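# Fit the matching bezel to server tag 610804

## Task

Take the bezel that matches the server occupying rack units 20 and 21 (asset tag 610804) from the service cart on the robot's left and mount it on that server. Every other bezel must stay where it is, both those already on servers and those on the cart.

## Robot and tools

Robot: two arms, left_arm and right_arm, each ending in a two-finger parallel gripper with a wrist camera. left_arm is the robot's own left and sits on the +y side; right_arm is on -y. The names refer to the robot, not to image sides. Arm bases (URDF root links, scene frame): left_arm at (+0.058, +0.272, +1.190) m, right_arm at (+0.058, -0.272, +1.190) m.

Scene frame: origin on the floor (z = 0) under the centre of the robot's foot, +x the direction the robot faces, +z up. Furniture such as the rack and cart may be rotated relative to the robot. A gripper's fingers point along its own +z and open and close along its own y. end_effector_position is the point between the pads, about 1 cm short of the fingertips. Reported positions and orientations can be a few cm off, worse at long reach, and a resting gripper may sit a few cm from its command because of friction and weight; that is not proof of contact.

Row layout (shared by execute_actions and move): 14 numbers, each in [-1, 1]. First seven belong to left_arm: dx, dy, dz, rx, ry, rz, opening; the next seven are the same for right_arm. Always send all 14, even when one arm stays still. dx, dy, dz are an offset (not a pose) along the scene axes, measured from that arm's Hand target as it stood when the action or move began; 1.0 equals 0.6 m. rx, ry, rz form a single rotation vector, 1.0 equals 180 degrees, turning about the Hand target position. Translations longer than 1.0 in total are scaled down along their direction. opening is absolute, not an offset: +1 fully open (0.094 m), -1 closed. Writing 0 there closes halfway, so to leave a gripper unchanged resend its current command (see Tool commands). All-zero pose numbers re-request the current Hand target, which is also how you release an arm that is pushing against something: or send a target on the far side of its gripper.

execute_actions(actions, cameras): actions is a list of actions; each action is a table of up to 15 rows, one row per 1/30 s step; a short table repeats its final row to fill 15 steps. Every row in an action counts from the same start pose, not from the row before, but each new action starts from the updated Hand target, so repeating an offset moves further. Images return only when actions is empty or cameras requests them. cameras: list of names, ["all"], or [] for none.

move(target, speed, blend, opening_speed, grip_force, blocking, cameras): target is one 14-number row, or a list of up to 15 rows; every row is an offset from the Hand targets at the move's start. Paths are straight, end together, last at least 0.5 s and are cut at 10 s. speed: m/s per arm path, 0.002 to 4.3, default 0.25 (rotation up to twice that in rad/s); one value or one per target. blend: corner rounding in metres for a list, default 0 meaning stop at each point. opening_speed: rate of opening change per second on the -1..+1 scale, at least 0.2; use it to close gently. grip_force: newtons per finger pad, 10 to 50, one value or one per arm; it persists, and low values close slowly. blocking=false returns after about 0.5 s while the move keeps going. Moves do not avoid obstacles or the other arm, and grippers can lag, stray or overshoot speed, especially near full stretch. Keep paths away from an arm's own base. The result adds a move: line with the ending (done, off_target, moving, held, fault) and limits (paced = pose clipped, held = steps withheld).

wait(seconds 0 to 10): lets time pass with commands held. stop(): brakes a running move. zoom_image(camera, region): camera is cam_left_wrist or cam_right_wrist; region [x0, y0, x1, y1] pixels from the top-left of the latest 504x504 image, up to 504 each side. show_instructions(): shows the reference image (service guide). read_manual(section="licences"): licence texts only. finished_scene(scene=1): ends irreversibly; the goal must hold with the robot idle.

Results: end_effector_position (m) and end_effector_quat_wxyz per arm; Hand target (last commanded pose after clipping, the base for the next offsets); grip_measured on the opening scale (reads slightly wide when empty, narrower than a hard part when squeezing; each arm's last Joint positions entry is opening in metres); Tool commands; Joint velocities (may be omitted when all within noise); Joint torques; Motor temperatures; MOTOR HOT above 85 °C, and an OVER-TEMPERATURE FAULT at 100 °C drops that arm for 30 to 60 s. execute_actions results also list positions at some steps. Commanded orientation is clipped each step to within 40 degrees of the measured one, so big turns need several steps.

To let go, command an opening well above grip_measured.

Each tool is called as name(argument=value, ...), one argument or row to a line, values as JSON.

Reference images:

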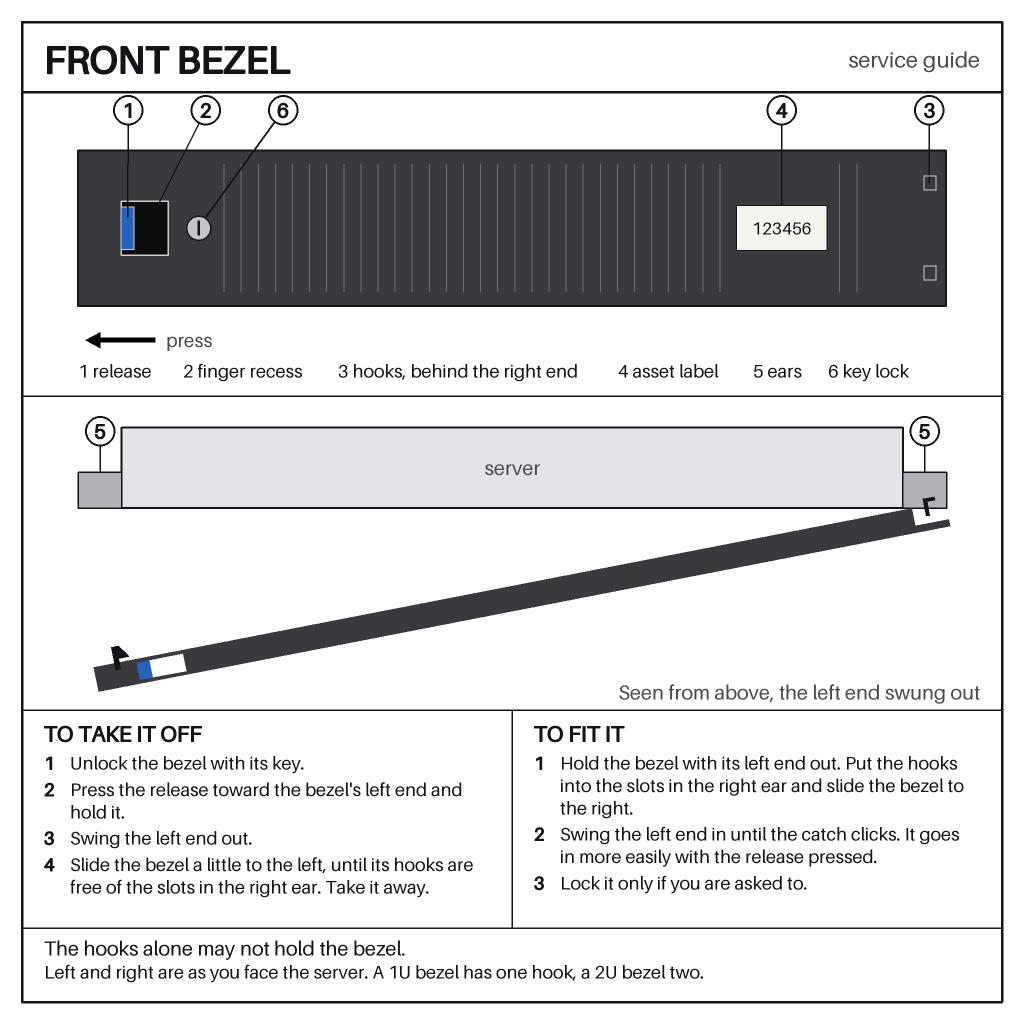

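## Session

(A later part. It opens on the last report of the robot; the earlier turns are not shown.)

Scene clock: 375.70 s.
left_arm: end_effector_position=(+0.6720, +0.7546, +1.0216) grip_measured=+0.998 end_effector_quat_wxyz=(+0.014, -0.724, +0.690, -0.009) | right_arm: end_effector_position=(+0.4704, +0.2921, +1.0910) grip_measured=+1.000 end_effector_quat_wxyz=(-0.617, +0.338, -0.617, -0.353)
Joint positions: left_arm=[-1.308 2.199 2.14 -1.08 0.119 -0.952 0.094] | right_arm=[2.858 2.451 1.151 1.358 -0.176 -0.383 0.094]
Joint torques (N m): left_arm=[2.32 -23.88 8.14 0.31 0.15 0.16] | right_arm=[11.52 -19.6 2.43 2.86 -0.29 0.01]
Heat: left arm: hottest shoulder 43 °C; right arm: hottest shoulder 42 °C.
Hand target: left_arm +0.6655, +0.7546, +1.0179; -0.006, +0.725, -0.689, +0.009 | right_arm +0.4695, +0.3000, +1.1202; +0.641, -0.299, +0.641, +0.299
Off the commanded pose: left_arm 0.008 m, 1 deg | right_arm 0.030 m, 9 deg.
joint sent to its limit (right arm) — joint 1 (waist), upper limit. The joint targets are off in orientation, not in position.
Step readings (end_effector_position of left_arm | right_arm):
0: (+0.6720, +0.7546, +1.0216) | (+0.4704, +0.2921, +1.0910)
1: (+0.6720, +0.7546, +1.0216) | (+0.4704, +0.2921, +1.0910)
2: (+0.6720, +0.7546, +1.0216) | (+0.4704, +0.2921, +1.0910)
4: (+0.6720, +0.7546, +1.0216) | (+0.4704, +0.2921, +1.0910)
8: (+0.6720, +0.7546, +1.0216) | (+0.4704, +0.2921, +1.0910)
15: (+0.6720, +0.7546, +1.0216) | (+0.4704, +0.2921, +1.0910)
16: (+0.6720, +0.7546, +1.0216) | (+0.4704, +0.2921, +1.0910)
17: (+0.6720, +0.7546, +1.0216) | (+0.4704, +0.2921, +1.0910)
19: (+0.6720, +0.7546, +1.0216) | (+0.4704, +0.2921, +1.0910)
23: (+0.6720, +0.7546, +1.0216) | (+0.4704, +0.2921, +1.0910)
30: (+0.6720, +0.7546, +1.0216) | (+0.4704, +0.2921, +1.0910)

move(
  target=[-0.008,-0.002,-0.008,0,0,0,1,0,0,0,0,0,0,1],
  speed=0.03,
)

move(
  target=[-0.005,-0.002,-0.005,0,0,0,1,0,0,0,0,0,0,1],
  speed=0.03,
)

Scene clock: 380.30 s.
left_arm: end_effector_position=(+0.6686, +0.7520, +1.0200) grip_measured=+0.998 end_effector_quat_wxyz=(+0.011, -0.724, +0.689, -0.009) | right_arm: end_effector_position=(+0.4704, +0.2921, +1.0910) grip_measured=+1.000 end_effector_quat_wxyz=(-0.617, +0.338, -0.617, -0.353)
Joint positions: left_arm=[-1.308 2.193 2.123 -1.075 0.12 -0.952 0.094] | right_arm=[2.858 2.451 1.151 1.358 -0.176 -0.383 0.094]
Joint torques (N m): left_arm=[2.43 -23.88 7.2 0.81 0.17 0.18] | right_arm=[11.58 -19.43 2.44 2.66 -0.24 -0.03]
Heat: left arm: hottest shoulder 42 °C; right arm: hottest shoulder 42 °C.
Hand target: left_arm +0.6609, +0.7532, +1.0131; -0.006, +0.725, -0.689, +0.009 | right_arm +0.4695, +0.3000, +1.1202; +0.641, -0.299, +0.641, +0.299
Off the commanded pose: left_arm 0.011 m, 1 deg | right_arm 0.030 m, 9 deg.
joint sent to its limit (right arm) — joint 1 (waist), upper limit. The joint targets are off in orientation, not in position.
move: off_target (left_arm, right_arm)

Scene clock: 381.00 s.
left_arm: end_effector_position=(+0.6675, +0.7515, +1.0198) grip_measured=+0.998 end_effector_quat_wxyz=(+0.014, -0.724, +0.690, -0.010) | right_arm: end_effector_position=(+0.4704, +0.2921, +1.0910) grip_measured=+1.000 end_effector_quat_wxyz=(-0.617, +0.338, -0.617, -0.353)
Joint positions: left_arm=[-1.307 2.185 2.107 -1.06 0.12 -0.952 0.094] | right_arm=[2.858 2.451 1.151 1.358 -0.176 -0.383 0.094]
Joint torques (N m): left_arm=[2.37 -23.59 7.08 0.81 0.16 0.18] | right_arm=[11.28 -19.14 2.33 2.77 -0.29 0.03]
Heat: left arm: hottest shoulder 42 °C; right arm: hottest shoulder 42 °C.
Hand target: left_arm +0.6579, +0.7520, +1.0102; -0.006, +0.725, -0.689, +0.009 | right_arm +0.4695, +0.3000, +1.1202; +0.641, -0.299, +0.641, +0.299
Off the commanded pose: left_arm 0.014 m, 1 deg | right_arm 0.030 m, 9 deg.
joint sent to its limit (right arm) — joint 1 (waist), upper limit. The joint targets are off in orientation, not in position.
move: off_target (left_arm, right_arm)

move(
  target=[0,0,-0.008,0,0,0,1,0,0,0,0,0,0,1],
  speed=0.03,
)

move(
  target=[0,0,-0.008,0,0,0,1,0,0,0,0,0,0,1],
  speed=0.03,
  cameras=["cam_left_wrist"],
)

Scene clock: 385.80 s.
left_arm: end_effector_position=(+0.6676, +0.7515, +1.0198) grip_measured=+0.998 end_effector_quat_wxyz=(+0.014, -0.724, +0.690, -0.010) | right_arm: end_effector_position=(+0.4704, +0.2921, +1.0910) grip_measured=+1.000 end_effector_quat_wxyz=(-0.617, +0.338, -0.617, -0.353)
Joint positions: left_arm=[-1.307 2.185 2.107 -1.06 0.12 -0.952 0.094] | right_arm=[2.858 2.451 1.151 1.358 -0.176 -0.383 0.094]
Joint torques (N m): left_arm=[2.32 -22.89 7.19 1.01 0.15 0.18] | right_arm=[11.34 -19.37 2.35 2.76 -0.26 -0.01]
Heat: left arm: hottest shoulder 42 °C; right arm: hottest shoulder 42 °C.
Hand target: left_arm +0.6579, +0.7520, +1.0054; -0.006, +0.725, -0.689, +0.009 | right_arm +0.4695, +0.3000, +1.1202; +0.641, -0.299, +0.641, +0.299
Off the commanded pose: left_arm 0.017 m, 1 deg | right_arm 0.030 m, 9 deg.
joint sent to its limit (right arm) — joint 1 (waist), upper limit. The joint targets are off in orientation, not in position.
move: off_target (left_arm, right_arm)

Scene clock: 386.50 s.
left_arm: end_effector_position=(+0.6678, +0.7516, +1.0198) grip_measured=+0.998 end_effector_quat_wxyz=(+0.015, -0.724, +0.690, -0.010) | right_arm: end_effector_position=(+0.4704, +0.2921, +1.0910) grip_measured=+1.000 end_effector_quat_wxyz=(-0.617, +0.338, -0.617, -0.353)
Joint positions: left_arm=[-1.307 2.185 2.107 -1.059 0.12 -0.952 0.094] | right_arm=[2.858 2.451 1.151 1.358 -0.176 -0.383 0.094]
Joint torques (N m): left_arm=[2.2 -22.36 7.23 1.22 0.14 0.18] | right_arm=[11.52 -19.25 2.26 2.67 -0.26 0]
Heat: left arm: hottest shoulder 42 °C; right arm: hottest shoulder 42 °C.
Hand target: left_arm +0.6579, +0.7521, +1.0006; -0.006, +0.725, -0.689, +0.009 | right_arm +0.4695, +0.3000, +1.1202; +0.641, -0.299, +0.641, +0.299
Off the commanded pose: left_arm 0.022 m, 1 deg | right_arm 0.030 m, 9 deg.
joint sent to its limit (right arm) — joint 1 (waist), upper limit. The joint targets are off in orientation, not in position.
move: off_target (left_arm, right_arm)
camera_calibration:
cam_left_wrist: T_world_to_cam=[[0.997924, 0.0559803, 0.0318484, -0.741678], [0.0270454, -0.813014, 0.581615, 0.00297154], [0.0584522, -0.579546, -0.81284, 1.34829], [0, 0, 0, 1]] pos_world=[0.661247, 0.825332, 1.11784]
Images, in order (width x height): cam_left_wrist 504x504.

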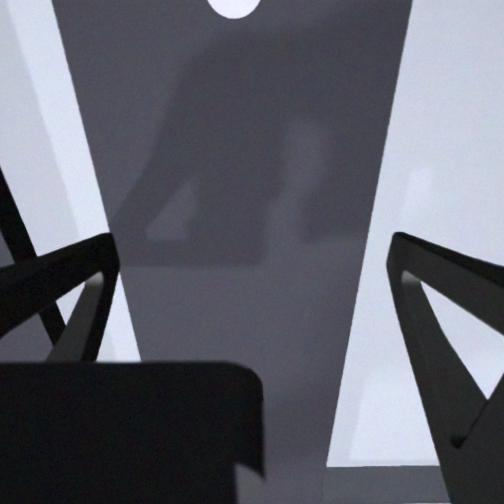

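move(
  target=[-0.006,0,-0.006,0,0,0,1,0,0,0,0,0,0,1],
  speed=0.03,
)

move(
  target=[-0.004,0,-0.006,0,0,0,1,0,0,0,0,0,0,1],
  speed=0.03,
  cameras=["cam_left_wrist"],
)

Scene clock: 390.07 s.
left_arm: end_effector_position=(+0.6671, +0.7515, +1.0192) grip_measured=+0.998 end_effector_quat_wxyz=(+0.018, -0.724, +0.690, -0.010) | right_arm: end_effector_position=(+0.4704, +0.2921, +1.0910) grip_measured=+1.000 end_effector_quat_wxyz=(-0.617, +0.338, -0.617, -0.353)
Joint positions: left_arm=[-1.307 2.18 2.094 -1.046 0.12 -0.952 0.094] | right_arm=[2.858 2.451 1.151 1.358 -0.176 -0.383 0.094]
Joint torques (N m): left_arm=[2.55 -22.24 6.9 1.24 0.16 0.2] | right_arm=[11.4 -19.08 2.36 2.61 -0.26 0]
Heat: left arm: hottest shoulder 41 °C; right arm: hottest shoulder 42 °C.
Hand target: left_arm +0.6541, +0.7522, +0.9970; -0.006, +0.725, -0.689, +0.009 | right_arm +0.4695, +0.3000, +1.1202; +0.641, -0.299, +0.641, +0.299
Off the commanded pose: left_arm 0.026 m, 1 deg | right_arm 0.030 m, 9 deg.
joint sent to its limit (right arm) — joint 1 (waist), upper limit. The joint targets are off in orientation, not in position.
move: off_target (left_arm, right_arm)

Scene clock: 390.77 s.
left_arm: end_effector_position=(+0.6665, +0.7516, +1.0188) grip_measured=+0.998 end_effector_quat_wxyz=(+0.020, -0.724, +0.690, -0.011) | right_arm: end_effector_position=(+0.4704, +0.2921, +1.0910) grip_measured=+1.000 end_effector_quat_wxyz=(-0.617, +0.338, -0.617, -0.353)
Joint positions: left_arm=[-1.306 2.177 2.085 -1.036 0.122 -0.952 0.094] | right_arm=[2.858 2.451 1.151 1.358 -0.176 -0.383 0.094]
Joint torques (N m): left_arm=[2.49 -21.77 6.76 1.26 0.15 0.21] | right_arm=[11.28 -19.25 2.4 2.76 -0.25 0.02]
Heat: left arm: hottest shoulder 42 °C; right arm: hottest shoulder 42 °C.
Hand target: left_arm +0.6518, +0.7521, +0.9933; -0.006, +0.725, -0.689, +0.009 | right_arm +0.4695, +0.3000, +1.1202; +0.641, -0.299, +0.641, +0.299
Off the commanded pose: left_arm 0.029 m, 2 deg | right_arm 0.030 m, 9 deg.
joint sent to its limit (right arm) — joint 1 (waist), upper limit. The joint targets are off in orientation, not in position.
move: off_target (left_arm, right_arm)
camera_calibration:
cam_left_wrist: T_world_to_cam=[[0.997609, 0.0557079, 0.0408925, -0.749117], [0.0219197, -0.81627, 0.577254, 0.0138979], [0.0655369, -0.574978, -0.81554, 1.34208], [0, 0, 0, 1]] pos_world=[0.659065, 0.824743, 1.11713]
Images, in order (width x height): cam_left_wrist 504x504.

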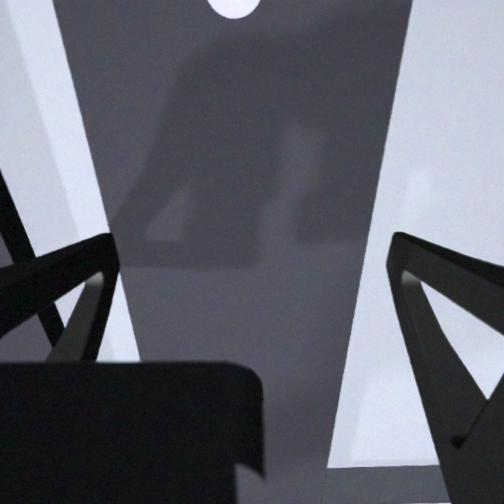

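move(
  target=[0.019,0,0.09,0,0,0,1,0,0,0,0,0,0,1],
  speed=0.05,
)

Scene clock: 395.03 s.
left_arm: end_effector_position=(+0.6534, +0.7408, +1.0212) grip_measured=+0.998 end_effector_quat_wxyz=(-0.014, -0.726, +0.687, -0.007) | right_arm: end_effector_position=(+0.4704, +0.2921, +1.0910) grip_measured=+1.000 end_effector_quat_wxyz=(-0.617, +0.338, -0.617, -0.353)
Joint positions: left_arm=[-1.306 2.172 2.083 -1.106 0.124 -0.951 0.094] | right_arm=[2.858 2.451 1.151 1.358 -0.176 -0.383 0.094]
Joint torques (N m): left_arm=[2.32 -25.64 10.19 0.23 0.01 0.18] | right_arm=[11.63 -19.19 2.32 2.73 -0.26 0]
Heat: left arm: hottest shoulder 42 °C; right arm: hottest shoulder 42 °C.
Hand target: left_arm +0.6632, +0.7522, +1.0473; -0.006, +0.725, -0.689, +0.009 | right_arm +0.4695, +0.3000, +1.1202; +0.641, -0.299, +0.641, +0.299
Off the commanded pose: left_arm 0.030 m, 2 deg | right_arm 0.030 m, 9 deg.
joint sent to its limit (right arm) — joint 1 (waist), upper limit. The joint targets are off in orientation, not in position.
move: off_target (left_arm, right_arm)

move(
  target=[0.012,0.01,0.06,0,0,0,1,0,0,0,0,0,0,1],
  speed=0.08,
  cameras=["cam_left_wrist"],
)

Scene clock: 398.10 s.
left_arm: end_effector_position=(+0.6547, +0.7415, +1.0534) grip_measured=+0.998 end_effector_quat_wxyz=(-0.023, -0.727, +0.686, -0.005) | right_arm: end_effector_position=(+0.4704, +0.2921, +1.0910) grip_measured=+1.000 end_effector_quat_wxyz=(-0.617, +0.338, -0.617, -0.353)
Joint positions: left_arm=[-1.301 2.142 2.116 -1.188 0.124 -0.948 0.094] | right_arm=[2.858 2.451 1.151 1.358 -0.176 -0.383 0.094]
Joint torques (N m): left_arm=[2.43 -25.29 12.9 0.23 0.1 0.21] | right_arm=[11.28 -19.19 2.35 2.65 -0.28 0.02]
Heat: left arm: hottest shoulder 42 °C; right arm: hottest shoulder 42 °C.
Hand target: left_arm +0.6704, +0.7581, +1.0834; -0.006, +0.725, -0.689, +0.009 | right_arm +0.4695, +0.3000, +1.1202; +0.641, -0.299, +0.641, +0.299
Off the commanded pose: left_arm 0.038 m, 3 deg | right_arm 0.030 m, 9 deg.
joint sent to its limit (right arm) — joint 1 (waist), upper limit. The joint targets are off in orientation, not in position.
move: off_target (left_arm, right_arm)
camera_calibration:
cam_left_wrist: T_world_to_cam=[[0.997384, 0.0660651, -0.0293377, -0.671821], [0.0700645, -0.783681, 0.6172, -0.111808], [0.017784, -0.617641, -0.786259, 1.39737], [0, 0, 0, 1]] pos_world=[0.653046, 0.819838, 1.148]
Images, in order (width x height): cam_left_wrist 504x504.

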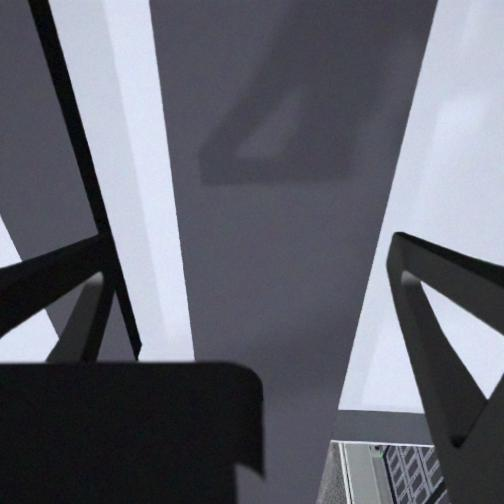

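move(
  target=[0.0177,0.0,-0.060,0.006,-0.006,0,1,0,0,0,0,0,0,1],
  speed=0.05,
  cameras=["cam_left_wrist"],
)

Scene clock: 405.83 s.
left_arm: end_effector_position=(+0.6586, +0.7480, +1.0321) grip_measured=+0.998 end_effector_quat_wxyz=(-0.009, -0.727, +0.687, -0.006) | right_arm: end_effector_position=(+0.4704, +0.2921, +1.0910) grip_measured=+1.000 end_effector_quat_wxyz=(-0.617, +0.338, -0.617, -0.353)
Joint positions: left_arm=[-1.301 2.175 2.122 -1.134 0.122 -0.948 0.094] | right_arm=[2.858 2.451 1.151 1.358 -0.176 -0.383 0.094]
Joint torques (N m): left_arm=[1.38 -23.36 12.75 0.95 -0.16 0.02] | right_arm=[11.22 -19.43 2.24 2.7 -0.27 -0.02]
Heat: left arm: hottest shoulder 41 °C; right arm: hottest shoulder 42 °C.
Hand target: left_arm +0.6811, +0.7581, +1.0475; -0.020, +0.724, -0.689, +0.009 | right_arm +0.4695, +0.3000, +1.1202; +0.641, -0.299, +0.641, +0.299
Off the commanded pose: left_arm 0.029 m, 3 deg | right_arm 0.030 m, 9 deg.
joint sent to its limit (right arm) — joint 1 (waist), upper limit. The joint targets are off in orientation, not in position.
move: off_target (left_arm, right_arm)
camera_calibration:
cam_left_wrist: T_world_to_cam=[[0.997945, 0.0634807, -0.00869097, -0.696474], [0.0558268, -0.794909, 0.604155, -0.0626527], [0.0314437, -0.603399, -0.796819, 1.37581], [0, 0, 0, 1]] pos_world=[0.65528, 0.824573, 1.12807]
Images, in order (width x height): cam_left_wrist 504x504.

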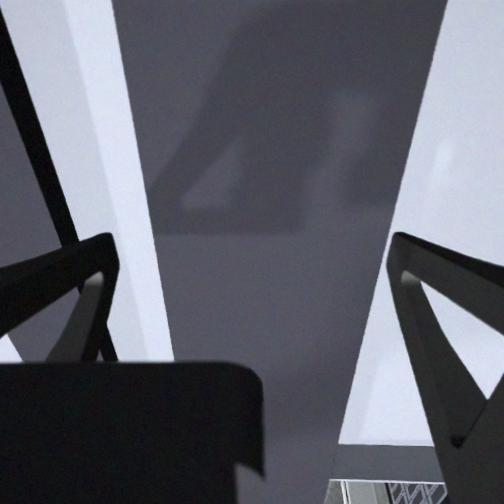

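move(
  target=[0.01,0.0,-0.012,0.004,-0.004,0,1,0,0,0,0,0,0,1],
  speed=0.03,
  cameras=["cam_left_wrist"],
)

Scene clock: 410.77 s.
left_arm: end_effector_position=(+0.6655, +0.7484, +1.0289) grip_measured=+0.998 end_effector_quat_wxyz=(+0.002, -0.725, +0.689, -0.006) | right_arm: end_effector_position=(+0.4704, +0.2921, +1.0910) grip_measured=+1.000 end_effector_quat_wxyz=(-0.617, +0.338, -0.617, -0.353)
Joint positions: left_arm=[-1.308 2.179 2.122 -1.106 0.116 -0.953 0.094] | right_arm=[2.858 2.451 1.151 1.358 -0.176 -0.383 0.094]
Joint torques (N m): left_arm=[1.26 -22.83 12.97 0.95 -0.17 -0.06] | right_arm=[11.16 -18.84 2.35 2.86 -0.3 0.01]
Heat: left arm: hottest shoulder 41 °C; right arm: hottest shoulder 42 °C.
Hand target: left_arm +0.6869, +0.7582, +1.0402; -0.028, +0.724, -0.689, +0.009 | right_arm +0.4695, +0.3000, +1.1202; +0.641, -0.299, +0.641, +0.299
Off the commanded pose: left_arm 0.026 m, 3 deg | right_arm 0.030 m, 9 deg.
joint sent to its limit (right arm) — joint 1 (waist), upper limit. The joint targets are off in orientation, not in position.
move: off_target (left_arm, right_arm)
camera_calibration:
cam_left_wrist: T_world_to_cam=[[0.99823, 0.0588765, 0.00838904, -0.717761], [0.0424973, -0.804868, 0.591931, -0.0319038], [0.0416029, -0.590527, -0.805945, 1.36628], [0, 0, 0, 1]] pos_world=[0.661005, 0.823405, 1.12605]
Images, in order (width x height): cam_left_wrist 504x504.

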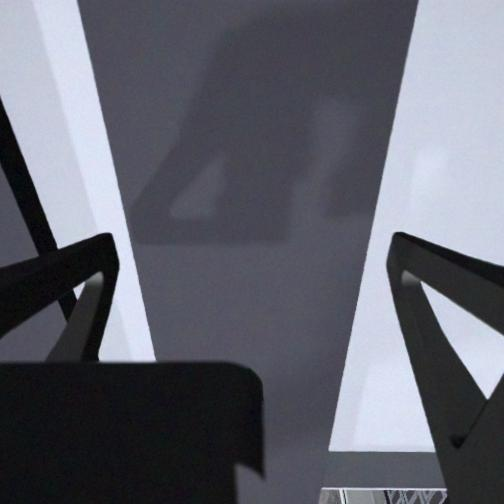

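move(
  target=[-0.002,0.0,-0.018,0,0,0,1,0,0,0,0,0,0,1],
  speed=0.03,
  cameras=["cam_left_wrist"],
)

Scene clock: 415.40 s.
left_arm: end_effector_position=(+0.6643, +0.7490, +1.0170) grip_measured=+0.998 end_effector_quat_wxyz=(+0.002, -0.725, +0.689, -0.006) | right_arm: end_effector_position=(+0.4704, +0.2921, +1.0910) grip_measured=+1.000 end_effector_quat_wxyz=(-0.617, +0.338, -0.617, -0.353)
Joint positions: left_arm=[-1.308 2.196 2.122 -1.09 0.116 -0.953 0.094] | right_arm=[2.858 2.451 1.151 1.358 -0.176 -0.383 0.094]
Joint torques (N m): left_arm=[1.38 -23.06 12.56 0.96 -0.16 -0.01] | right_arm=[11.52 -19.14 2.19 2.89 -0.29 0.01]
Heat: left arm: hottest shoulder 41 °C; right arm: hottest shoulder 42 °C.
Hand target: left_arm +0.6858, +0.7582, +1.0295; -0.028, +0.724, -0.689, +0.010 | right_arm +0.4695, +0.3000, +1.1202; +0.641, -0.299, +0.641, +0.299
Off the commanded pose: left_arm 0.026 m, 3 deg | right_arm 0.030 m, 9 deg.
joint sent to its limit (right arm) — joint 1 (waist), upper limit. The joint targets are off in orientation, not in position.
move: off_target (left_arm, right_arm)
camera_calibration:
cam_left_wrist: T_world_to_cam=[[0.998209, 0.0592825, 0.00807893, -0.716373], [0.0429985, -0.804709, 0.592111, -0.0249248], [0.041603, -0.590703, -0.805816, 1.35702], [0, 0, 0, 1]] pos_world=[0.659705, 0.824004, 1.11405]
Images, in order (width x height): cam_left_wrist 504x504.

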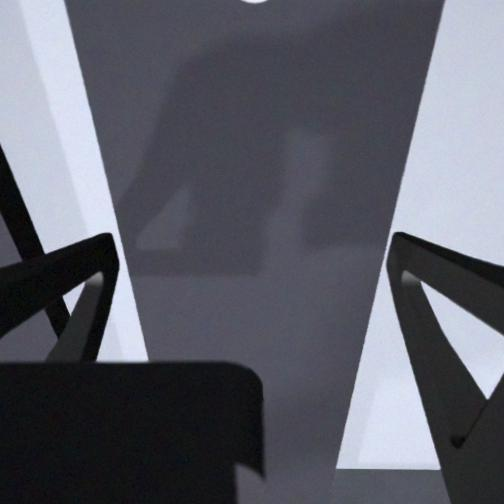

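move(
  target=[0.002,0.0,-0.013,0,0,0,1,0,0,0,0,0,0,1],
  speed=0.03,
  cameras=["cam_left_wrist"],
)

move(
  target=[0.001,0.0,-0.013,0,0,0,1,0,0,0,0,0,0,1],
  speed=0.03,
  cameras=["cam_left_wrist","cam_right_wrist"],
)

Scene clock: 419.43 s.
left_arm: end_effector_position=(+0.6647, +0.7489, +1.0096) grip_measured=+0.998 end_effector_quat_wxyz=(+0.002, -0.725, +0.688, -0.006) | right_arm: end_effector_position=(+0.4704, +0.2921, +1.0910) grip_measured=+1.000 end_effector_quat_wxyz=(-0.617, +0.338, -0.617, -0.353)
Joint positions: left_arm=[-1.31 2.209 2.127 -1.082 0.116 -0.955 0.094] | right_arm=[2.858 2.451 1.151 1.358 -0.176 -0.383 0.094]
Joint torques (N m): left_arm=[1.2 -23.77 12.49 0.96 -0.16 -0.02] | right_arm=[10.64 -19.19 2.39 2.85 -0.26 0]
Heat: left arm: hottest shoulder 43 °C; right arm: hottest shoulder 42 °C.
Hand target: left_arm +0.6871, +0.7581, +1.0216; -0.028, +0.724, -0.689, +0.010 | right_arm +0.4695, +0.3000, +1.1202; +0.641, -0.299, +0.641, +0.299
Off the commanded pose: left_arm 0.027 m, 3 deg | right_arm 0.030 m, 9 deg.
joint sent to its limit (right arm) — joint 1 (waist), upper limit. The joint targets are off in orientation, not in position.
move: off_target (left_arm, right_arm)
camera_calibration:
cam_left_wrist: T_world_to_cam=[[0.998182, 0.0597905, 0.00757742, -0.716653], [0.0436986, -0.804589, 0.592223, -0.0213894], [0.041506, -0.590815, -0.805739, 1.35113], [0, 0, 0, 1]] pos_world=[0.660205, 0.823904, 1.10675]
Images, in order (width x height): cam_left_wrist 504x504.

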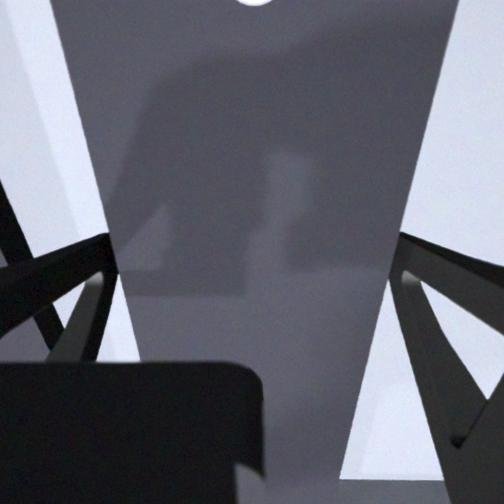

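Scene clock: 420.30 s.
left_arm: end_effector_position=(+0.6653, +0.7490, +1.0019) grip_measured=+0.998 end_effector_quat_wxyz=(+0.002, -0.725, +0.688, -0.006) | right_arm: end_effector_position=(+0.4704, +0.2921, +1.0910) grip_measured=+1.000 end_effector_quat_wxyz=(-0.617, +0.338, -0.617, -0.353)
Joint positions: left_arm=[-1.311 2.223 2.133 -1.074 0.115 -0.956 0.094] | right_arm=[2.858 2.451 1.151 1.358 -0.176 -0.383 0.094]
Joint torques (N m): left_arm=[1.14 -23.77 12.66 0.96 -0.17 -0.02] | right_arm=[11.46 -19.25 2.32 2.78 -0.26 0.01]
Heat: left arm: hottest shoulder 43 °C; right arm: hottest shoulder 42 °C.
Hand target: left_arm +0.6876, +0.7581, +1.0138; -0.028, +0.724, -0.689, +0.010 | right_arm +0.4695, +0.3000, +1.1202; +0.641, -0.299, +0.641, +0.299
Off the commanded pose: left_arm 0.027 m, 3 deg | right_arm 0.030 m, 9 deg.
joint sent to its limit (right arm) — joint 1 (waist), upper limit. The joint targets are off in orientation, not in position.
move: off_target (left_arm, right_arm)
camera_calibration:
cam_left_wrist: T_world_to_cam=[[0.998174, 0.059886, 0.00790507, -0.717534], [0.0436023, -0.804882, 0.59183, -0.0160324], [0.041805, -0.590405, -0.806024, 1.34474], [0, 0, 0, 1]] pos_world=[0.660706, 0.824005, 1.09905]
cam_right_wrist: T_world_to_cam=[[0.850941, -0.524508, -0.0281398, -0.215055], [-0.324699, -0.483156, -0.8131, 1.18435], [0.412881, 0.701037, -0.581444, 0.363354], [0, 0, 0, 1]] pos_world=[0.417534, 0.204704, 1.16821]

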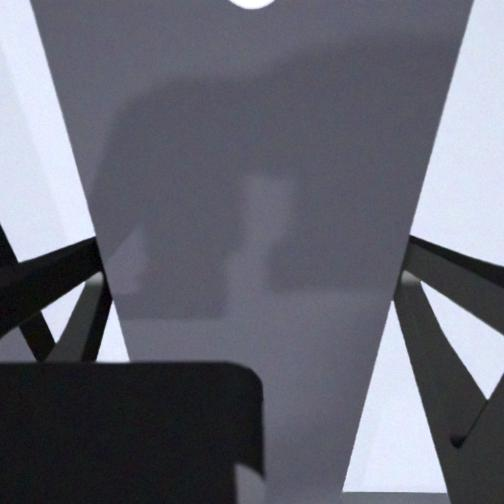

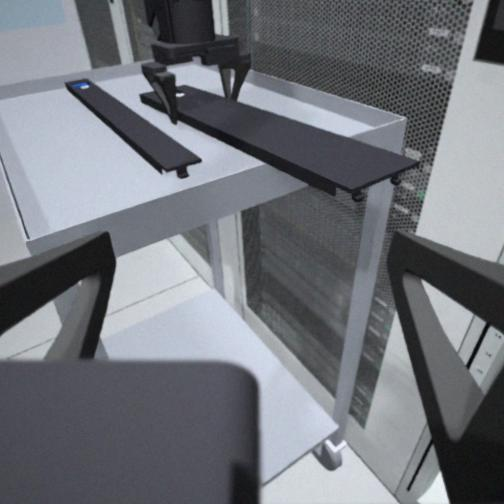

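move(
  target=[0.005,-0.083,0,0,0,0,1,0,0,0,0,0,0,1],
  speed=0.03,
  cameras=["cam_left_wrist","cam_right_wrist"],
)

Scene clock: 434.77 s.
left_arm: end_effector_position=(+0.6700, +0.7132, +0.9927) grip_measured=+0.998 end_effector_quat_wxyz=(+0.007, -0.726, +0.688, -0.001) | right_arm: end_effector_position=(+0.4704, +0.2921, +1.0910) grip_measured=+1.000 end_effector_quat_wxyz=(-0.617, +0.338, -0.617, -0.353)
Joint positions: left_arm=[-1.36 2.176 2.016 -0.992 0.083 -1.003 0.094] | right_arm=[2.858 2.451 1.151 1.358 -0.176 -0.383 0.094]
Joint torques (N m): left_arm=[-0.03 -25.7 8.18 1.02 0.06 -0.06] | right_arm=[10.81 -19.37 2.35 2.77 -0.24 0.01]
Heat: left arm: hottest shoulder 43 °C; right arm: hottest shoulder 42 °C.
Hand target: left_arm +0.6905, +0.7084, +1.0137; -0.028, +0.724, -0.689, +0.010 | right_arm +0.4695, +0.3000, +1.1202; +0.641, -0.299, +0.641, +0.299
Off the commanded pose: left_arm 0.030 m, 3 deg | right_arm 0.030 m, 9 deg.
joint sent to its limit (right arm) — joint 1 (waist), upper limit. The joint targets are off in orientation, not in position.
move: off_target (left_arm, right_arm)
camera_calibration:
cam_left_wrist: T_world_to_cam=[[0.99808, 0.0615014, 0.00740789, -0.720601], [0.0457974, -0.813123, 0.580288, -0.0237315], [0.041712, -0.578834, -0.814378, 1.31612], [0, 0, 0, 1]] pos_world=[0.665406, 0.786835, 1.09093]
cam_right_wrist: T_world_to_cam=[[0.850941, -0.524508, -0.0281398, -0.215055], [-0.324699, -0.483156, -0.8131, 1.18435], [0.412881, 0.701037, -0.581444, 0.363354], [0, 0, 0, 1]] pos_world=[0.417534, 0.204704, 1.16821]

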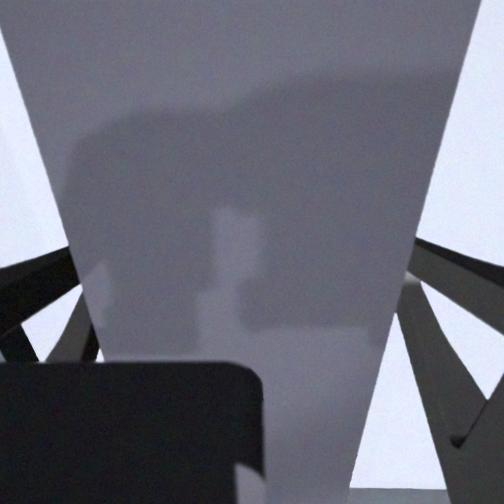

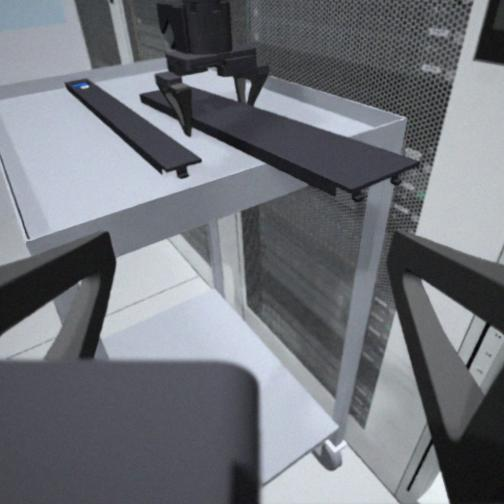

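move(
  target=[-0.003,0,0.02,0,0,0,1,0,0,0,0,0,0,1],
  speed=0.03,
)

move(
  target=[0.0,0,0.02,0,0,0,1,0,0,0,0,0,0,1],
  speed=0.03,
)

Scene clock: 439.87 s.
left_arm: end_effector_position=(+0.6702, +0.7099, +0.9988) grip_measured=+0.998 end_effector_quat_wxyz=(+0.007, -0.726, +0.688, -0.001) | right_arm: end_effector_position=(+0.4704, +0.2921, +1.0910) grip_measured=+1.000 end_effector_quat_wxyz=(-0.617, +0.338, -0.617, -0.353)
Joint positions: left_arm=[-1.363 2.159 2 -0.991 0.083 -1.006 0.094] | right_arm=[2.858 2.451 1.151 1.358 -0.176 -0.383 0.094]
Joint torques (N m): left_arm=[0.44 -26.17 8.54 0.66 0.1 -0.04] | right_arm=[11.28 -19.08 2.47 2.66 -0.26 0.03]
Heat: left arm: hottest shoulder 42 °C; right arm: hottest shoulder 42 °C.
Hand target: left_arm +0.6888, +0.7084, +1.0259; -0.028, +0.724, -0.689, +0.010 | right_arm +0.4695, +0.3000, +1.1202; +0.641, -0.299, +0.641, +0.299
Off the commanded pose: left_arm 0.033 m, 3 deg | right_arm 0.030 m, 9 deg.
joint sent to its limit (right arm) — joint 1 (waist), upper limit. The joint targets are off in orientation, not in position.
move: off_target (left_arm, right_arm)

Scene clock: 440.63 s.
left_arm: end_effector_position=(+0.6702, +0.7090, +1.0069) grip_measured=+0.998 end_effector_quat_wxyz=(+0.007, -0.726, +0.688, -0.001) | right_arm: end_effector_position=(+0.4704, +0.2921, +1.0910) grip_measured=+1.000 end_effector_quat_wxyz=(-0.617, +0.338, -0.617, -0.353)
Joint positions: left_arm=[-1.363 2.145 1.995 -1.002 0.083 -1.006 0.094] | right_arm=[2.858 2.451 1.151 1.358 -0.176 -0.383 0.094]
Joint torques (N m): left_arm=[0.56 -26.46 8.79 0.44 0.12 -0.01] | right_arm=[11.05 -19.6 2.33 2.77 -0.28 0.03]
Heat: left arm: hottest shoulder 42 °C; right arm: hottest shoulder 42 °C.
Hand target: left_arm +0.6887, +0.7084, +1.0377; -0.028, +0.724, -0.689, +0.010 | right_arm +0.4695, +0.3000, +1.1202; +0.641, -0.299, +0.641, +0.299
Off the commanded pose: left_arm 0.036 m, 3 deg | right_arm 0.030 m, 9 deg.
joint sent to its limit (right arm) — joint 1 (waist), upper limit. The joint targets are off in orientation, not in position.
move: off_target (left_arm, right_arm)

move(
  target=[0.0,0,-0.008,0,0,0,1,0,0,0,0,0,0,1],
  speed=0.03,
  cameras=["cam_left_wrist"],
)

Scene clock: 449.97 s.
left_arm: end_effector_position=(+0.6702, +0.7090, +1.0069) grip_measured=+0.998 end_effector_quat_wxyz=(+0.007, -0.726, +0.688, -0.001) | right_arm: end_effector_position=(+0.4704, +0.2921, +1.0910) grip_measured=+1.000 end_effector_quat_wxyz=(-0.617, +0.338, -0.617, -0.353)
Joint positions: left_arm=[-1.363 2.145 1.995 -1.002 0.083 -1.006 0.094] | right_arm=[2.858 2.451 1.151 1.358 -0.176 -0.383 0.094]
Joint torques (N m): left_arm=[0.5 -25.93 8.85 0.7 0.11 -0.02] | right_arm=[11.05 -19.02 2.22 2.7 -0.23 0.01]
Heat: left arm: hottest shoulder 46 °C; right arm: hottest shoulder 42 °C.
Hand target: left_arm +0.6887, +0.7084, +1.0329; -0.028, +0.724, -0.689, +0.010 | right_arm +0.4695, +0.3000, +1.1202; +0.641, -0.299, +0.641, +0.299
Off the commanded pose: left_arm 0.032 m, 3 deg | right_arm 0.030 m, 9 deg.
joint sent to its limit (right arm) — joint 1 (waist), upper limit. The joint targets are off in orientation, not in position.
move: off_target (left_arm, right_arm)
camera_calibration:
cam_left_wrist: T_world_to_cam=[[0.998104, 0.0609579, 0.00848688, -0.721338], [0.044696, -0.812719, 0.580939, -0.0355568], [0.0423102, -0.579458, -0.813903, 1.32479], [0, 0, 0, 1]] pos_world=[0.665507, 0.782733, 1.10503]
Images, in order (width x height): cam_left_wrist 504x504.

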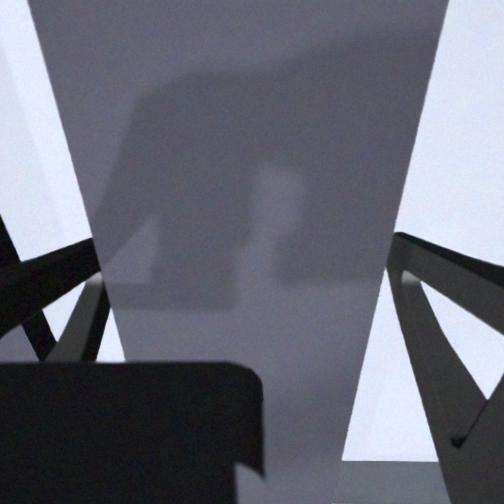

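move(
  target=[-0.006,0,-0.014,0,0,0,1,0,0,0,0,0,0,1],
  speed=0.03,
  cameras=["cam_left_wrist"],
)

Scene clock: 454.30 s.
left_arm: end_effector_position=(+0.6697, +0.7087, +1.0065) grip_measured=+0.998 end_effector_quat_wxyz=(+0.008, -0.726, +0.688, -0.002) | right_arm: end_effector_position=(+0.4704, +0.2921, +1.0910) grip_measured=+1.000 end_effector_quat_wxyz=(-0.617, +0.338, -0.617, -0.353)
Joint positions: left_arm=[-1.363 2.143 1.989 -0.996 0.083 -1.006 0.094] | right_arm=[2.858 2.451 1.151 1.358 -0.176 -0.383 0.094]
Joint torques (N m): left_arm=[0.5 -25.29 8.18 1.17 0.13 -0.01] | right_arm=[11.34 -19.31 2.37 2.97 -0.27 -0.04]
Heat: left arm: hottest shoulder 47 °C; right arm: hottest shoulder 42 °C.
Hand target: left_arm +0.6852, +0.7084, +1.0246; -0.028, +0.724, -0.689, +0.010 | right_arm +0.4695, +0.3000, +1.1202; +0.641, -0.299, +0.641, +0.299
Off the commanded pose: left_arm 0.024 m, 3 deg | right_arm 0.030 m, 9 deg.
joint sent to its limit (right arm) — joint 1 (waist), upper limit. The joint targets are off in orientation, not in position.
move: off_target (left_arm, right_arm)
camera_calibration:
cam_left_wrist: T_world_to_cam=[[0.998097, 0.060774, 0.0104027, -0.722677], [0.0434902, -0.81351, 0.579923, -0.0332165], [0.0437069, -0.578367, -0.814605, 1.32327], [0, 0, 0, 1]] pos_world=[0.664911, 0.782236, 1.10473]
Images, in order (width x height): cam_left_wrist 504x504.

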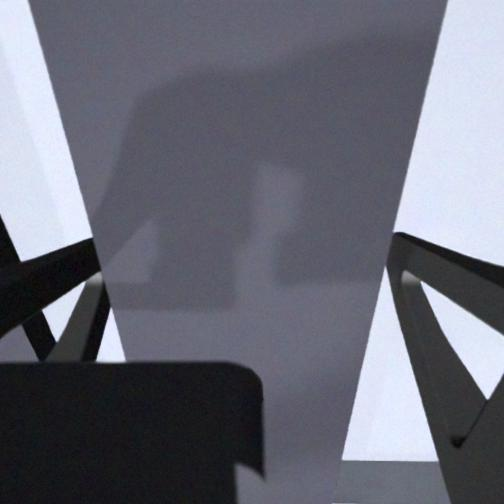

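move(
  target=[-0.004,0,-0.012,0,0,0,1,0,0,0,0,0,0,1],
  speed=0.03,
  cameras=["cam_left_wrist"],
)

Scene clock: 457.97 s.
left_arm: end_effector_position=(+0.6696, +0.7089, +1.0041) grip_measured=+0.998 end_effector_quat_wxyz=(+0.011, -0.725, +0.688, -0.002) | right_arm: end_effector_position=(+0.4704, +0.2921, +1.0910) grip_measured=+1.000 end_effector_quat_wxyz=(-0.617, +0.338, -0.617, -0.353)
Joint positions: left_arm=[-1.363 2.142 1.981 -0.981 0.083 -1.006 0.094] | right_arm=[2.858 2.451 1.151 1.358 -0.176 -0.383 0.094]
Joint torques (N m): left_arm=[0.56 -24.64 8.14 1.14 0.15 0.01] | right_arm=[11.34 -19.43 2.29 2.66 -0.23 0.01]
Heat: left arm: hottest shoulder 46 °C; right arm: hottest shoulder 42 °C.
Hand target: left_arm +0.6827, +0.7084, +1.0173; -0.028, +0.724, -0.689, +0.010 | right_arm +0.4695, +0.3000, +1.1202; +0.641, -0.299, +0.641, +0.299
Off the commanded pose: left_arm 0.019 m, 2 deg | right_arm 0.030 m, 9 deg.
joint sent to its limit (right arm) — joint 1 (waist), upper limit. The joint targets are off in orientation, not in position.
move: off_target (left_arm, right_arm)
camera_calibration:
cam_left_wrist: T_world_to_cam=[[0.99806, 0.0601153, 0.0161946, -0.7279], [0.0397786, -0.815837, 0.576912, -0.0244627], [0.0478933, -0.575148, -0.816646, 1.31835], [0, 0, 0, 1]] pos_world=[0.664321, 0.782044, 1.10252]
Images, in order (width x height): cam_left_wrist 504x504.

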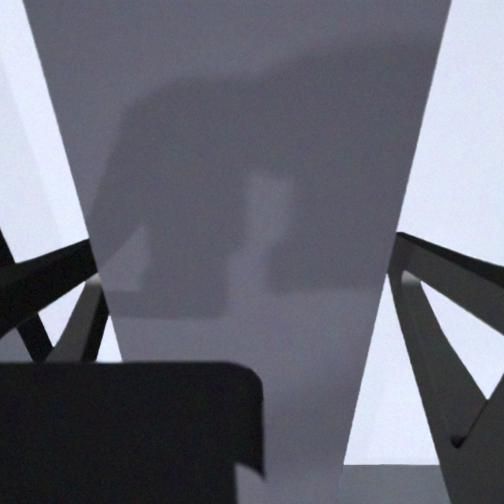

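move(
  target=[0,0,0,0,0,0,0.75,0,0,0,0,0,0,1],
  speed=0.03,
  opening_speed=0.2,
  cameras=["cam_left_wrist","cam_right_wrist"],
)

Scene clock: 461.17 s.
left_arm: end_effector_position=(+0.6675, +0.7083, +1.0036) grip_measured=+0.849 end_effector_quat_wxyz=(+0.009, -0.726, +0.688, -0.001) | right_arm: end_effector_position=(+0.4704, +0.2921, +1.0910) grip_measured=+1.000 end_effector_quat_wxyz=(-0.617, +0.338, -0.617, -0.353)
Joint positions: left_arm=[-1.362 2.14 1.975 -0.981 0.082 -1.006 0.087] | right_arm=[2.858 2.451 1.151 1.358 -0.176 -0.383 0.094]
Joint torques (N m): left_arm=[0.56 -24.53 8.53 1.16 0.19 0.01] | right_arm=[11.34 -20.01 2.29 2.78 -0.27 0.01]
Heat: left arm: hottest shoulder 46 °C; right arm: hottest shoulder 42 °C.
Hand target: left_arm +0.6829, +0.7082, +1.0174; -0.028, +0.724, -0.689, +0.010 | right_arm +0.4695, +0.3000, +1.1202; +0.641, -0.299, +0.641, +0.299
Off the commanded pose: left_arm 0.021 m, 2 deg | right_arm 0.030 m, 9 deg.
joint sent to its limit (right arm) — joint 1 (waist), upper limit. The joint targets are off in orientation, not in position.
move: off_target (left_arm, right_arm)
camera_calibration:
cam_left_wrist: T_world_to_cam=[[0.998052, 0.0611278, 0.0124933, -0.722771], [0.0426868, -0.815054, 0.57781, -0.0279029], [0.045503, -0.576151, -0.816075, 1.31945], [0, 0, 0, 1]] pos_world=[0.662515, 0.781642, 1.10192]
cam_right_wrist: T_world_to_cam=[[0.850941, -0.524508, -0.0281398, -0.215055], [-0.324699, -0.483156, -0.8131, 1.18435], [0.412881, 0.701037, -0.581444, 0.363354], [0, 0, 0, 1]] pos_world=[0.417534, 0.204704, 1.16821]

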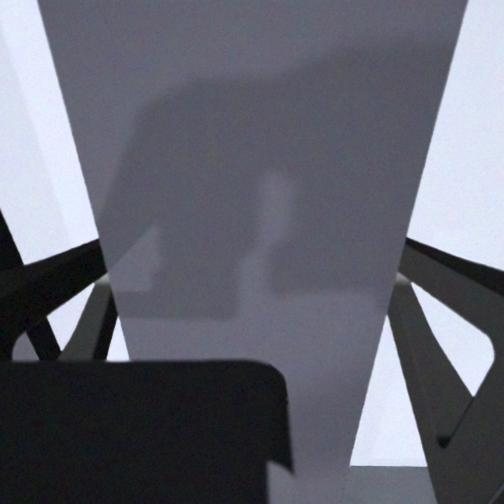

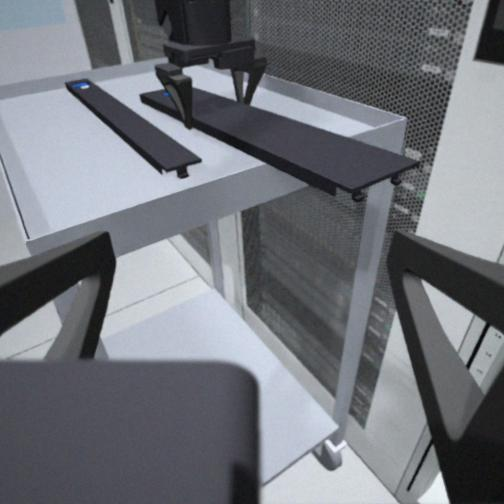

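move(
  target=[0,0,0.2,0,0,0,0.75,0,0,0,0,0,0,1],
  speed=0.1,
  cameras=["cam_left_wrist","cam_right_wrist"],
)

Scene clock: 472.70 s.
left_arm: end_effector_position=(+0.6565, +0.6927, +1.0767) grip_measured=+0.849 end_effector_quat_wxyz=(-0.019, -0.727, +0.686, +0.003) | right_arm: end_effector_position=(+0.4704, +0.2921, +1.0910) grip_measured=+1.000 end_effector_quat_wxyz=(-0.617, +0.338, -0.617, -0.353)
Joint positions: left_arm=[-1.362 2.017 1.947 -1.133 0.085 -1.006 0.087] | right_arm=[2.858 2.451 1.151 1.358 -0.176 -0.383 0.094]
Joint torques (N m): left_arm=[1.55 -27.81 12.19 0.14 0.32 0.15] | right_arm=[11.34 -19.55 2.47 2.62 -0.28 0]
Heat: left arm: hottest shoulder 48 °C; right arm: hottest shoulder 42 °C.
Hand target: left_arm +0.6827, +0.7083, +1.1373; -0.028, +0.724, -0.689, +0.009 | right_arm +0.4695, +0.3000, +1.1202; +0.641, -0.299, +0.641, +0.299
Off the commanded pose: left_arm 0.068 m, 6 deg | right_arm 0.030 m, 9 deg.
joint sent to its limit (right arm) — joint 1 (waist), upper limit. The joint targets are off in orientation, not in position.
move: off_target (left_arm, right_arm)
camera_calibration:
cam_left_wrist: T_world_to_cam=[[0.997203, 0.0659395, -0.0351828, -0.663185], [0.073786, -0.793671, 0.603856, -0.145663], [0.0118944, -0.604763, -0.796317, 1.3912], [0, 0, 0, 1]] pos_world=[0.655531, 0.769471, 1.17247]
cam_right_wrist: T_world_to_cam=[[0.850941, -0.524508, -0.0281398, -0.215055], [-0.324699, -0.483156, -0.8131, 1.18435], [0.412881, 0.701037, -0.581444, 0.363354], [0, 0, 0, 1]] pos_world=[0.417534, 0.204704, 1.16821]

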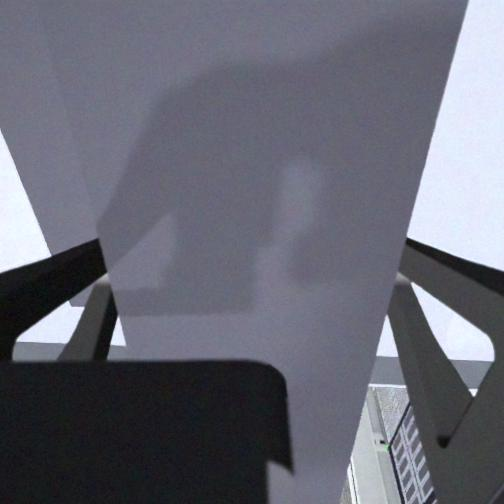

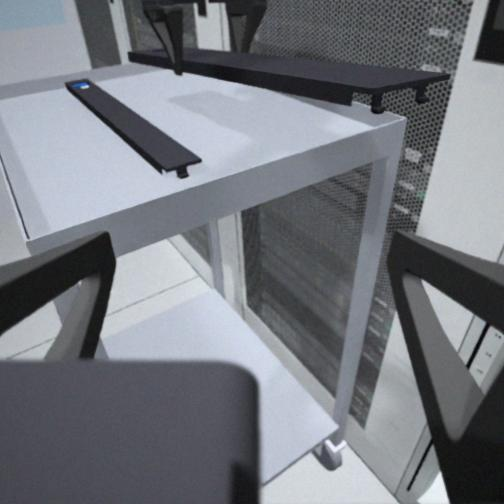

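move(
  target=[0,0,0,0,0,0,0.75,0.2,-0.6,-0.05,0.246,0.085,-0.134,1],
)

move(
  target=[0,0,0,0,0,0,0.75,0.3725,-0.36,-0.15,0.246,0.085,-0.134,1],
  cameras=["cam_right_wrist"],
)

Scene clock: 491.87 s.
left_arm: end_effector_position=(+0.6565, +0.6927, +1.0767) grip_measured=+0.849 end_effector_quat_wxyz=(-0.019, -0.727, +0.686, +0.003) | right_arm: end_effector_position=(+0.5841, -0.0577, +1.0730) grip_measured=+1.000 end_effector_quat_wxyz=(+0.526, +0.112, +0.753, +0.378)
Joint positions: left_arm=[-1.362 2.017 1.947 -1.133 0.085 -1.006 0.087] | right_arm=[2.33 2.172 0.706 1.566 -0.133 0.461 0.094]
Joint torques (N m): left_arm=[1.55 -27.81 12.11 0.08 0.32 0.15] | right_arm=[5.89 -16.09 -0.53 2.81 0 0.21]
Heat: left arm: hottest shoulder 46 °C; right arm: hottest shoulder 42 °C.
Hand target: left_arm +0.6827, +0.7083, +1.1373; -0.028, +0.724, -0.689, +0.009 | right_arm +0.5895, -0.0600, +1.0902; +0.664, +0.140, +0.606, +0.415
Off the commanded pose: left_arm 0.068 m, 6 deg | right_arm 0.018 m, 24 deg.
joint sent to its limit (right arm) — joint 4 (wrist pitch), upper limit. The joint targets are off in orientation, not in position.
move: off_target (left_arm, right_arm)

Scene clock: 494.77 s.
left_arm: end_effector_position=(+0.6565, +0.6927, +1.0767) grip_measured=+0.849 end_effector_quat_wxyz=(-0.019, -0.727, +0.686, +0.003) | right_arm: end_effector_position=(+0.8093, -0.2682, +1.0066) grip_measured=+1.000 end_effector_quat_wxyz=(+0.549, +0.544, +0.450, +0.447)
Joint positions: left_arm=[-1.362 2.017 1.947 -1.133 0.085 -1.006 0.087] | right_arm=[2.042 2.399 1.362 1.451 0.2 1.375 0.094]
Joint torques (N m): left_arm=[1.55 -27.63 12.08 0.06 0.31 0.15] | right_arm=[4.13 -17.9 4.53 1.51 0.03 0.14]
Heat: left arm: hottest shoulder 46 °C; right arm: hottest shoulder 42 °C.
Hand target: left_arm +0.6827, +0.7083, +1.1373; -0.028, +0.724, -0.689, +0.009 | right_arm +0.8130, -0.2760, +1.0003; +0.549, +0.550, +0.445, +0.445
Off the commanded pose: left_arm 0.068 m, 6 deg | right_arm 0.011 m, 1 deg.
move: off_target (left_arm, right_arm)
camera_calibration:
cam_right_wrist: T_world_to_cam=[[0.000217336, 0.00190486, -0.999998, 1.00817], [-0.419997, 0.907524, 0.00163743, 0.585072], [0.907526, 0.419995, 0.000997273, -0.494844], [0, 0, 0, 1]] pos_world=[0.694593, -0.325055, 1.0077]
Images, in order (width x height): cam_right_wrist 504x504.

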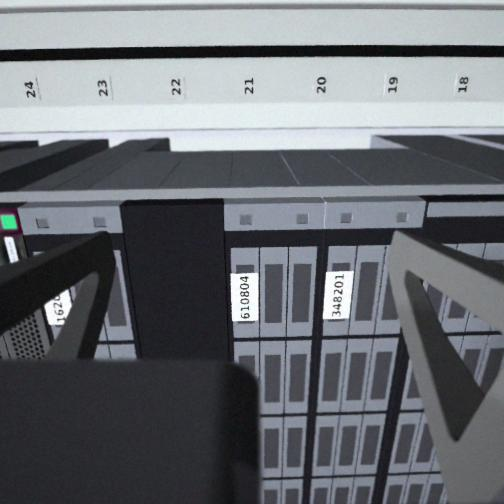

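zoom_image(
  camera="cam_right_wrist",
  region=[100, 120, 350, 370],
)

Scaled by 2.016.

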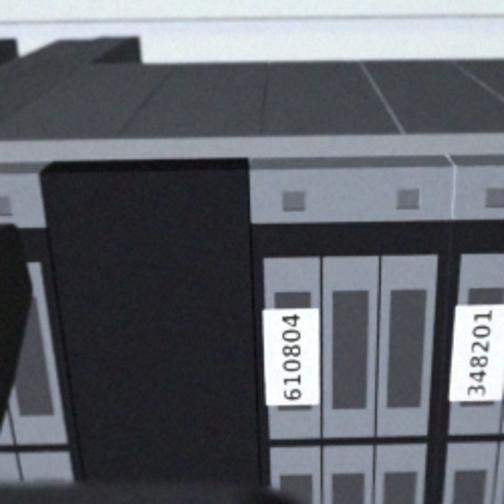

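move(
  target=[
    [0.02,-0.12,0.10,0.01,-0.11,0.006,0.75,0,0,0,0,0,0,1],
    [0.0955,-0.414,0.10,0.048,-0.4802,0.0258,0.75,0,0,0,0,0,0,1],
  ],
  blend=[0.05,0],
  speed=0.15,
  cameras=["all"],
)

Scene clock: 513.27 s.
left_arm: end_effector_position=(+0.7188, +0.4558, +1.1429) grip_measured=+0.849 end_effector_quat_wxyz=(-0.507, +0.572, -0.492, +0.418) | right_arm: end_effector_position=(+0.8093, -0.2682, +1.0066) grip_measured=+1.000 end_effector_quat_wxyz=(+0.549, +0.544, +0.450, +0.447)
Joint positions: left_arm=[-1.703 1.844 0.887 1.221 0.128 -1.478 0.087] | right_arm=[2.042 2.399 1.362 1.451 0.2 1.376 0.094]
Joint torques (N m): left_arm=[-1.9 -19.55 6.08 4.08 0.06 -0.19] | right_arm=[4.42 -18.08 4.53 1.51 0.04 0.18]
Heat: left arm: hottest shoulder 46 °C; right arm: hottest shoulder 41 °C.
Hand target: left_arm +0.7400, +0.4598, +1.1972; -0.541, +0.542, -0.455, +0.454 | right_arm +0.8130, -0.2760, +1.0003; +0.549, +0.550, +0.445, +0.445
Off the commanded pose: left_arm 0.059 m, 8 deg | right_arm 0.011 m, 1 deg.
move: off_target (left_arm, right_arm)
camera_calibration:
cam_left_wrist: T_world_to_cam=[[0.141125, 0.0111274, 0.989929, -1.23856], [-0.435857, -0.897114, 0.07222, 0.642734], [0.888883, -0.441659, -0.121755, -0.175736], [0, 0, 0, 1]] pos_world=[0.61114, 0.512773, 1.15827]
cam_right_wrist: T_world_to_cam=[[0.00033016, 0.00261758, -0.999997, 1.00822], [-0.420076, 0.907486, 0.00223673, 0.584511], [0.907489, 0.420074, 0.0013992, -0.495198], [0, 0, 0, 1]] pos_world=[0.694593, -0.325055, 1.0076]

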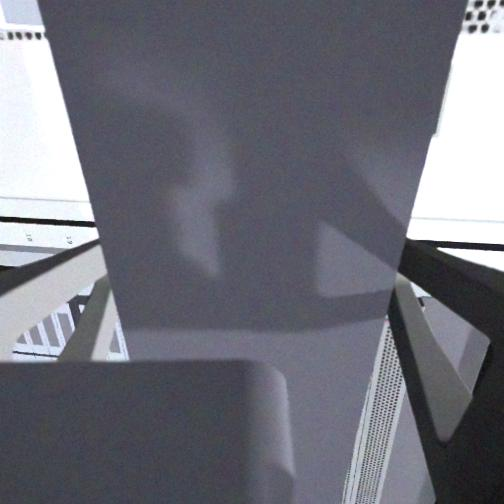

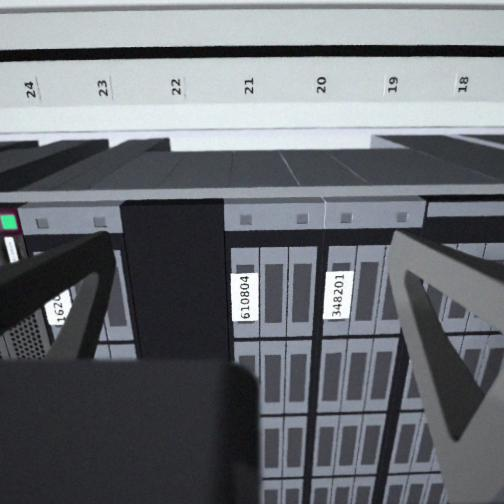

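move(
  target=[0.225,-0.592,-0.228,0,-0.047,0.011,0.75,0,0,0,0,0,0,1],
  speed=0.12,
  cameras=["all"],
)

Scene clock: 528.40 s.
left_arm: end_effector_position=(+0.8359, +0.1122, +0.9907) grip_measured=+0.849 end_effector_quat_wxyz=(-0.560, +0.530, -0.461, +0.439) | right_arm: end_effector_position=(+0.8093, -0.2682, +1.0066) grip_measured=+1.000 end_effector_quat_wxyz=(+0.549, +0.544, +0.450, +0.447)
Joint positions: left_arm=[-2.265 2.562 1.622 1.392 -0.395 -1.231 0.087] | right_arm=[2.042 2.399 1.362 1.451 0.2 1.376 0.094]
Joint torques (N m): left_arm=[-7.94 -23.88 9.51 2.77 0.43 0.01] | right_arm=[4.25 -18.32 4.57 1.44 0.02 0.18]
Heat: left arm: hottest shoulder 45 °C; right arm: hottest shoulder 41 °C.
Hand target: left_arm +0.8750, +0.1046, +1.0606; +0.581, -0.515, +0.404, -0.483 | right_arm +0.8130, -0.2760, +1.0003; +0.549, +0.550, +0.445, +0.445
Off the commanded pose: left_arm 0.080 m, 9 deg | right_arm 0.011 m, 1 deg.
move: off_target (left_arm, right_arm)
camera_calibration:
cam_left_wrist: T_world_to_cam=[[-0.00191329, -0.0446942, 0.998999, -0.983795], [-0.422536, -0.905404, -0.0413161, 0.49882], [0.906344, -0.422193, -0.0171526, -0.57049], [0, 0, 0, 1]] pos_world=[0.725947, 0.166807, 0.993634]
cam_right_wrist: T_world_to_cam=[[0.00033016, 0.00261758, -0.999997, 1.00822], [-0.420076, 0.907486, 0.00223673, 0.584511], [0.907489, 0.420074, 0.0013992, -0.495198], [0, 0, 0, 1]] pos_world=[0.694593, -0.325055, 1.0076]

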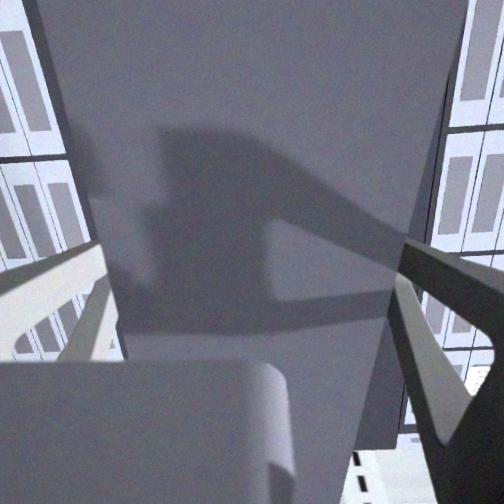

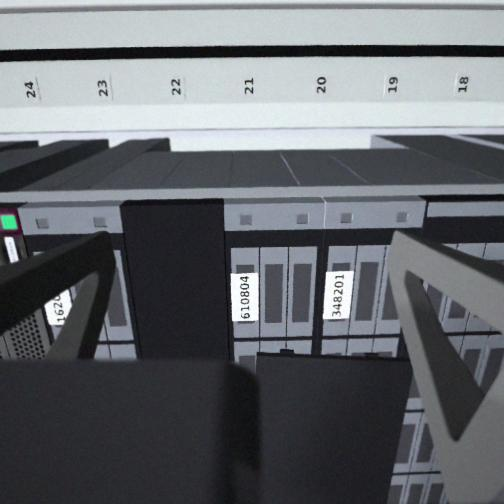

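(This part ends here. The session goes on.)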